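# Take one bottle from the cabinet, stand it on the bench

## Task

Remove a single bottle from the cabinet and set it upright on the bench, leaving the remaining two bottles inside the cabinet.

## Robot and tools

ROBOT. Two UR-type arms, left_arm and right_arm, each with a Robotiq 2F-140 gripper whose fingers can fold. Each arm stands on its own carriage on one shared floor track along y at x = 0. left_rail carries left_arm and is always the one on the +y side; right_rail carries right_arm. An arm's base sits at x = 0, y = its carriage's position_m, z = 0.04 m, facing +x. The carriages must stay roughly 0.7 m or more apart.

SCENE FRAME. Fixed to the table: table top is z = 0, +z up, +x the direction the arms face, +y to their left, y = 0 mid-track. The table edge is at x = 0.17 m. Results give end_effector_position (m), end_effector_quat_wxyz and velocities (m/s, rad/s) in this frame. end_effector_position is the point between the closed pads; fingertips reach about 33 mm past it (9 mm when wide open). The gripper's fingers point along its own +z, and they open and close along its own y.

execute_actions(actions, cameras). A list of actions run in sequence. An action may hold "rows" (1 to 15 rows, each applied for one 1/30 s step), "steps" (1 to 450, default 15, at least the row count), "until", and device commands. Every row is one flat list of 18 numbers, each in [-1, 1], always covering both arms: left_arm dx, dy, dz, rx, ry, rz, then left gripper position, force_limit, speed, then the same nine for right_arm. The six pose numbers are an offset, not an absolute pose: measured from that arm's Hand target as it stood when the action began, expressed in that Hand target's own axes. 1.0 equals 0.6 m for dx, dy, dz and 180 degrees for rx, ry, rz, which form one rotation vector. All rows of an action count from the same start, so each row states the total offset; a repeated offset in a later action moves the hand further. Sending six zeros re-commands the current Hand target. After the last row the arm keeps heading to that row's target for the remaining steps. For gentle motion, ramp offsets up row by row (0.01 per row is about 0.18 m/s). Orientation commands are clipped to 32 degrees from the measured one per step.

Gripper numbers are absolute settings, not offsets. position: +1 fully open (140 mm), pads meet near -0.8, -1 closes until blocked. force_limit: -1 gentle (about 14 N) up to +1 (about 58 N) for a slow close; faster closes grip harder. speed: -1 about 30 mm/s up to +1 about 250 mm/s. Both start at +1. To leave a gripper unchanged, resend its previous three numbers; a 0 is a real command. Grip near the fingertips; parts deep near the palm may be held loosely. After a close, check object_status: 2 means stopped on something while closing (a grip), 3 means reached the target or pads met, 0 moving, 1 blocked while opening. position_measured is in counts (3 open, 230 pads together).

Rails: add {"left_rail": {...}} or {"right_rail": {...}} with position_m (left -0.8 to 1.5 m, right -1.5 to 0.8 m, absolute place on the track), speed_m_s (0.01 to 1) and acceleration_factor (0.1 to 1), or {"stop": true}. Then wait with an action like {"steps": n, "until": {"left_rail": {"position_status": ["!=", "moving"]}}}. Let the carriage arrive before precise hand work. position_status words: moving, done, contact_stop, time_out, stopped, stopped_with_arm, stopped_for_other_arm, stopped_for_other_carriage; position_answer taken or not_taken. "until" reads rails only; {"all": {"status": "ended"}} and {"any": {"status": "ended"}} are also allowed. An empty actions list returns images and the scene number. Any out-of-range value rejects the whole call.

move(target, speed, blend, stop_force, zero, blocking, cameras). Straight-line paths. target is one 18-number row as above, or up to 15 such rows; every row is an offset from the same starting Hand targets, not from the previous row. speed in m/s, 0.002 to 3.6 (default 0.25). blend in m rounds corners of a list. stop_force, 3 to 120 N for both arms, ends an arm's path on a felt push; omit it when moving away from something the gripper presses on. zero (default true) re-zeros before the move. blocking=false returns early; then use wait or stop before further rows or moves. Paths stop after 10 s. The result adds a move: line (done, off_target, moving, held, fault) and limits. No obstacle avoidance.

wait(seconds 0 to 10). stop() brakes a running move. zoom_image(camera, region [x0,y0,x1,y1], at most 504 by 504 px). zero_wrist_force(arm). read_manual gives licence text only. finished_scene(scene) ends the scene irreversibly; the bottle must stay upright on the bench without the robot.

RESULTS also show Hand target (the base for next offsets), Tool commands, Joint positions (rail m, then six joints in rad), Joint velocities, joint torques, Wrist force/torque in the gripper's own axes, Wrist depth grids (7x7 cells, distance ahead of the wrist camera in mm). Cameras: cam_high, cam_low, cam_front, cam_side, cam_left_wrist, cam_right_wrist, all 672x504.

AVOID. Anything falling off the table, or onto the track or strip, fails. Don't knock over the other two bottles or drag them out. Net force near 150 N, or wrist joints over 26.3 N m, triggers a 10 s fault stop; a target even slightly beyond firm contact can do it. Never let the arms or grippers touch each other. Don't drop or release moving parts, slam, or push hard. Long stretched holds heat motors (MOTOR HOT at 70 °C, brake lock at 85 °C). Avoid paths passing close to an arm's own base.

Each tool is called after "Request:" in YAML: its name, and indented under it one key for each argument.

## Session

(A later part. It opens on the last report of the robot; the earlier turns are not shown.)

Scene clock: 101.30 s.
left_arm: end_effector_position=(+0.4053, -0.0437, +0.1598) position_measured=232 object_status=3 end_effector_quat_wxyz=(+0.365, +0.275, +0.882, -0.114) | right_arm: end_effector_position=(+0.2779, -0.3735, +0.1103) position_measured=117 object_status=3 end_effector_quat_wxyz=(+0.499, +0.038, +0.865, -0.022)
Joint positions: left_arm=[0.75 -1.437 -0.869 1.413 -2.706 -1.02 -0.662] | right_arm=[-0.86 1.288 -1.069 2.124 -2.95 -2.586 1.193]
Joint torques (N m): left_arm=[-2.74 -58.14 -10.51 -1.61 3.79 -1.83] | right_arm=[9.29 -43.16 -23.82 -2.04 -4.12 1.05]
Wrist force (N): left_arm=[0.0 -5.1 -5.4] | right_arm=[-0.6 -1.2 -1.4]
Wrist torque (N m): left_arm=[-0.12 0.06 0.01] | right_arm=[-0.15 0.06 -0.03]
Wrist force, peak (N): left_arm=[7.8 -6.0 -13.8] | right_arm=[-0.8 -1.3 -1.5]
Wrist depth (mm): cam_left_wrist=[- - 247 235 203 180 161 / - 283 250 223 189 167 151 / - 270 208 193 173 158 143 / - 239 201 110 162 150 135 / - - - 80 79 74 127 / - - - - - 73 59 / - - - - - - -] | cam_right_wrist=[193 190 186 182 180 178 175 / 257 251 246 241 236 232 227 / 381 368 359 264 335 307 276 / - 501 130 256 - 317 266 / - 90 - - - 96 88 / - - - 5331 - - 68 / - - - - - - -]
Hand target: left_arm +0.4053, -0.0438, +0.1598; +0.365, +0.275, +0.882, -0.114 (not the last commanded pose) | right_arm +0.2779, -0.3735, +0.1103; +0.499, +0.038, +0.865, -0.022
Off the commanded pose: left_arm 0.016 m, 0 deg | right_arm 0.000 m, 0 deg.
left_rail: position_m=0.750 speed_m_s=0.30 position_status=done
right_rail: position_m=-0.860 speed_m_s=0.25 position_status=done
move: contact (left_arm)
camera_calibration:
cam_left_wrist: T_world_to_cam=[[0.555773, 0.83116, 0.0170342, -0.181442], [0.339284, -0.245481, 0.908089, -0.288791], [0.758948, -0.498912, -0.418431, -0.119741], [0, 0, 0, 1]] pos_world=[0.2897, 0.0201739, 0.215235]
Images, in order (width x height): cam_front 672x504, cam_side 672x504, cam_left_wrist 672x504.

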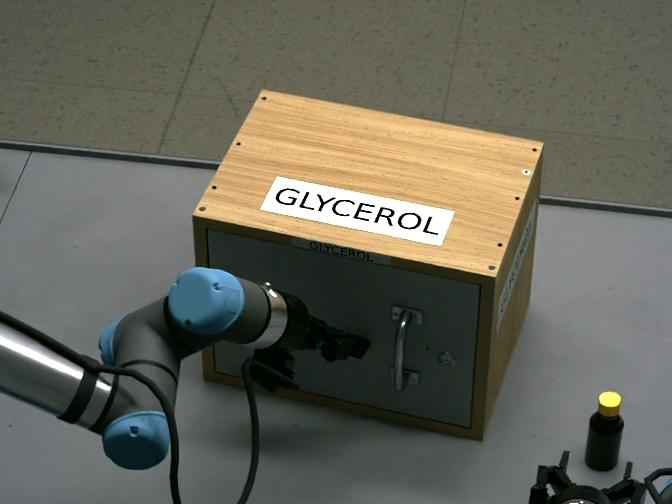

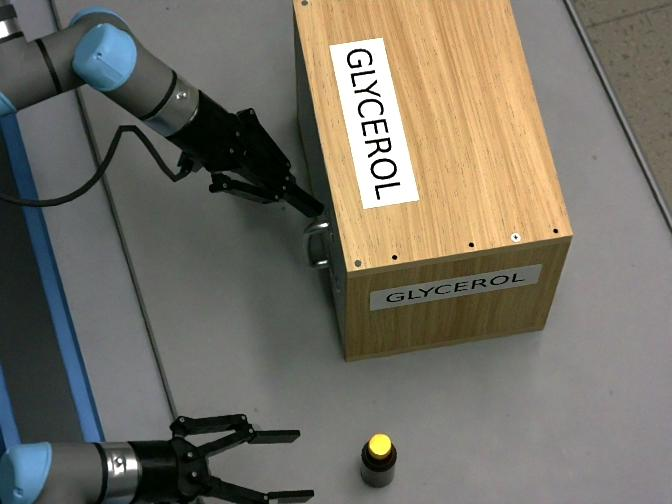

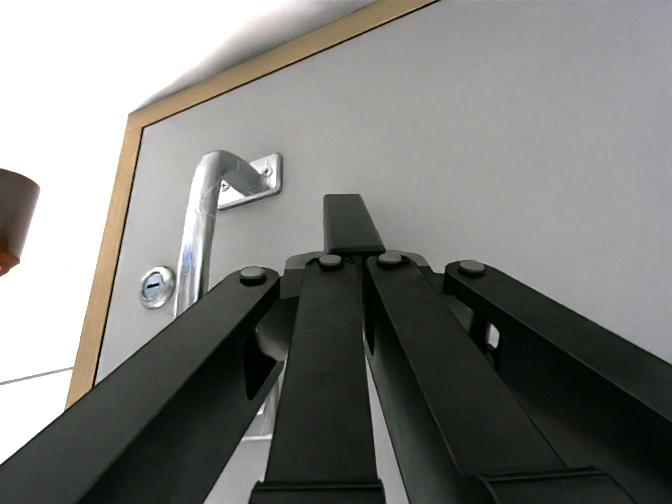

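Request:
move:
  target: [0.0127,-0.0297,-0.1305,0,0,0,-1,-1,-0.6,0,0,0,0,0,0,0.1,-1,-1]
  speed: 0.08
  cameras: ["cam_front","cam_side"]

Scene clock: 102.90 s.
left_arm: end_effector_position=(+0.3453, -0.0240, +0.2097) position_measured=232 object_status=3 end_effector_quat_wxyz=(+0.365, +0.275, +0.882, -0.114) | right_arm: end_effector_position=(+0.2779, -0.3735, +0.1103) position_measured=117 object_status=3 end_effector_quat_wxyz=(+0.499, +0.038, +0.865, -0.022)
Joint positions: left_arm=[0.75 -1.523 -1.013 1.504 -2.606 -0.974 -0.748] | right_arm=[-0.86 1.288 -1.069 2.124 -2.95 -2.586 1.193]
Joint torques (N m): left_arm=[-6.85 -53.81 -12.05 -1.55 2.98 -1.92] | right_arm=[9.55 -42.72 -22.97 -2.04 -4.18 1.06]
Wrist force (N): left_arm=[-3.7 -1.3 -0.5] | right_arm=[-0.6 -1.2 -1.3]
Wrist torque (N m): left_arm=[-0.32 0.21 0.06] | right_arm=[-0.17 0.06 -0.03]
Wrist force, peak (N): left_arm=[0.0 -5.4 -5.8] | right_arm=[-1.0 -1.2 -1.4]
Wrist depth (mm): cam_left_wrist=[- - 303 314 288 249 227 / - - 352 292 259 236 212 / - 483 313 285 247 222 205 / 433 592 290 108 229 205 189 / 978 - - 80 80 74 180 / - - - - - 73 59 / - - - - - - -] | cam_right_wrist=[193 189 186 183 180 177 176 / 256 250 246 240 236 231 228 / 383 368 357 265 341 318 277 / 599 523 106 259 473 314 267 / - 91 - - - 96 88 / - - - - - - 68 / - - - - - - -]
Hand target: left_arm +0.3452, -0.0239, +0.2098; +0.365, +0.275, +0.882, -0.114 | right_arm +0.2779, -0.3735, +0.1103; +0.499, +0.038, +0.865, -0.022
Off the commanded pose: left_arm 0.000 m, 0 deg | right_arm 0.000 m, 0 deg.
left_rail: position_m=0.750 speed_m_s=0.30 position_status=done
right_rail: position_m=-0.860 speed_m_s=0.25 position_status=done
move: done
Images, in order (width x height): cam_front 672x504, cam_side 672x504.

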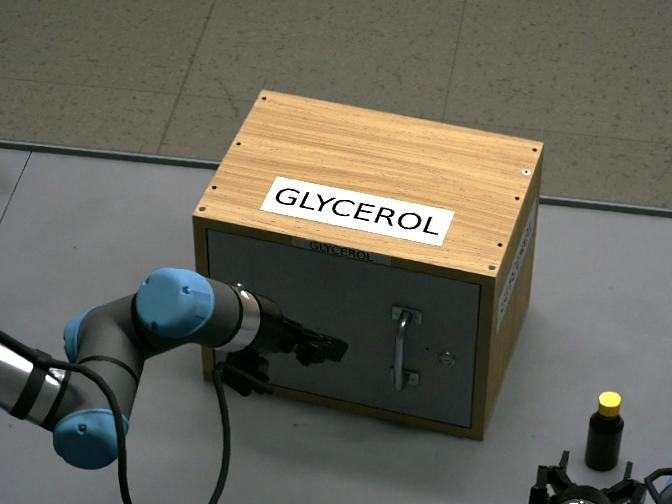

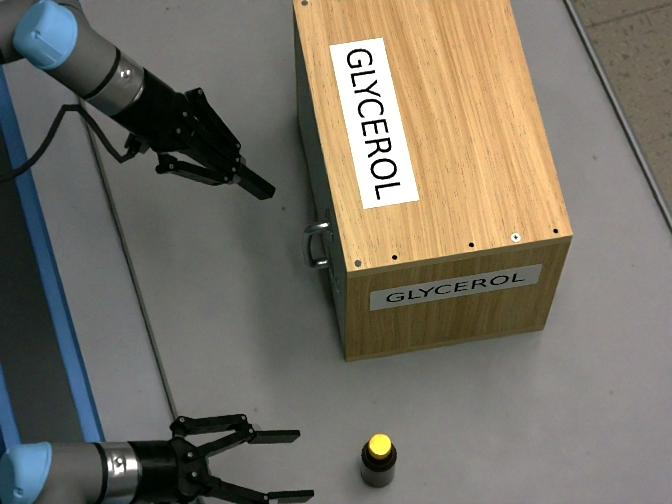

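Request:
finished_scene:
  scene: 1

The scene is finished: the task was done.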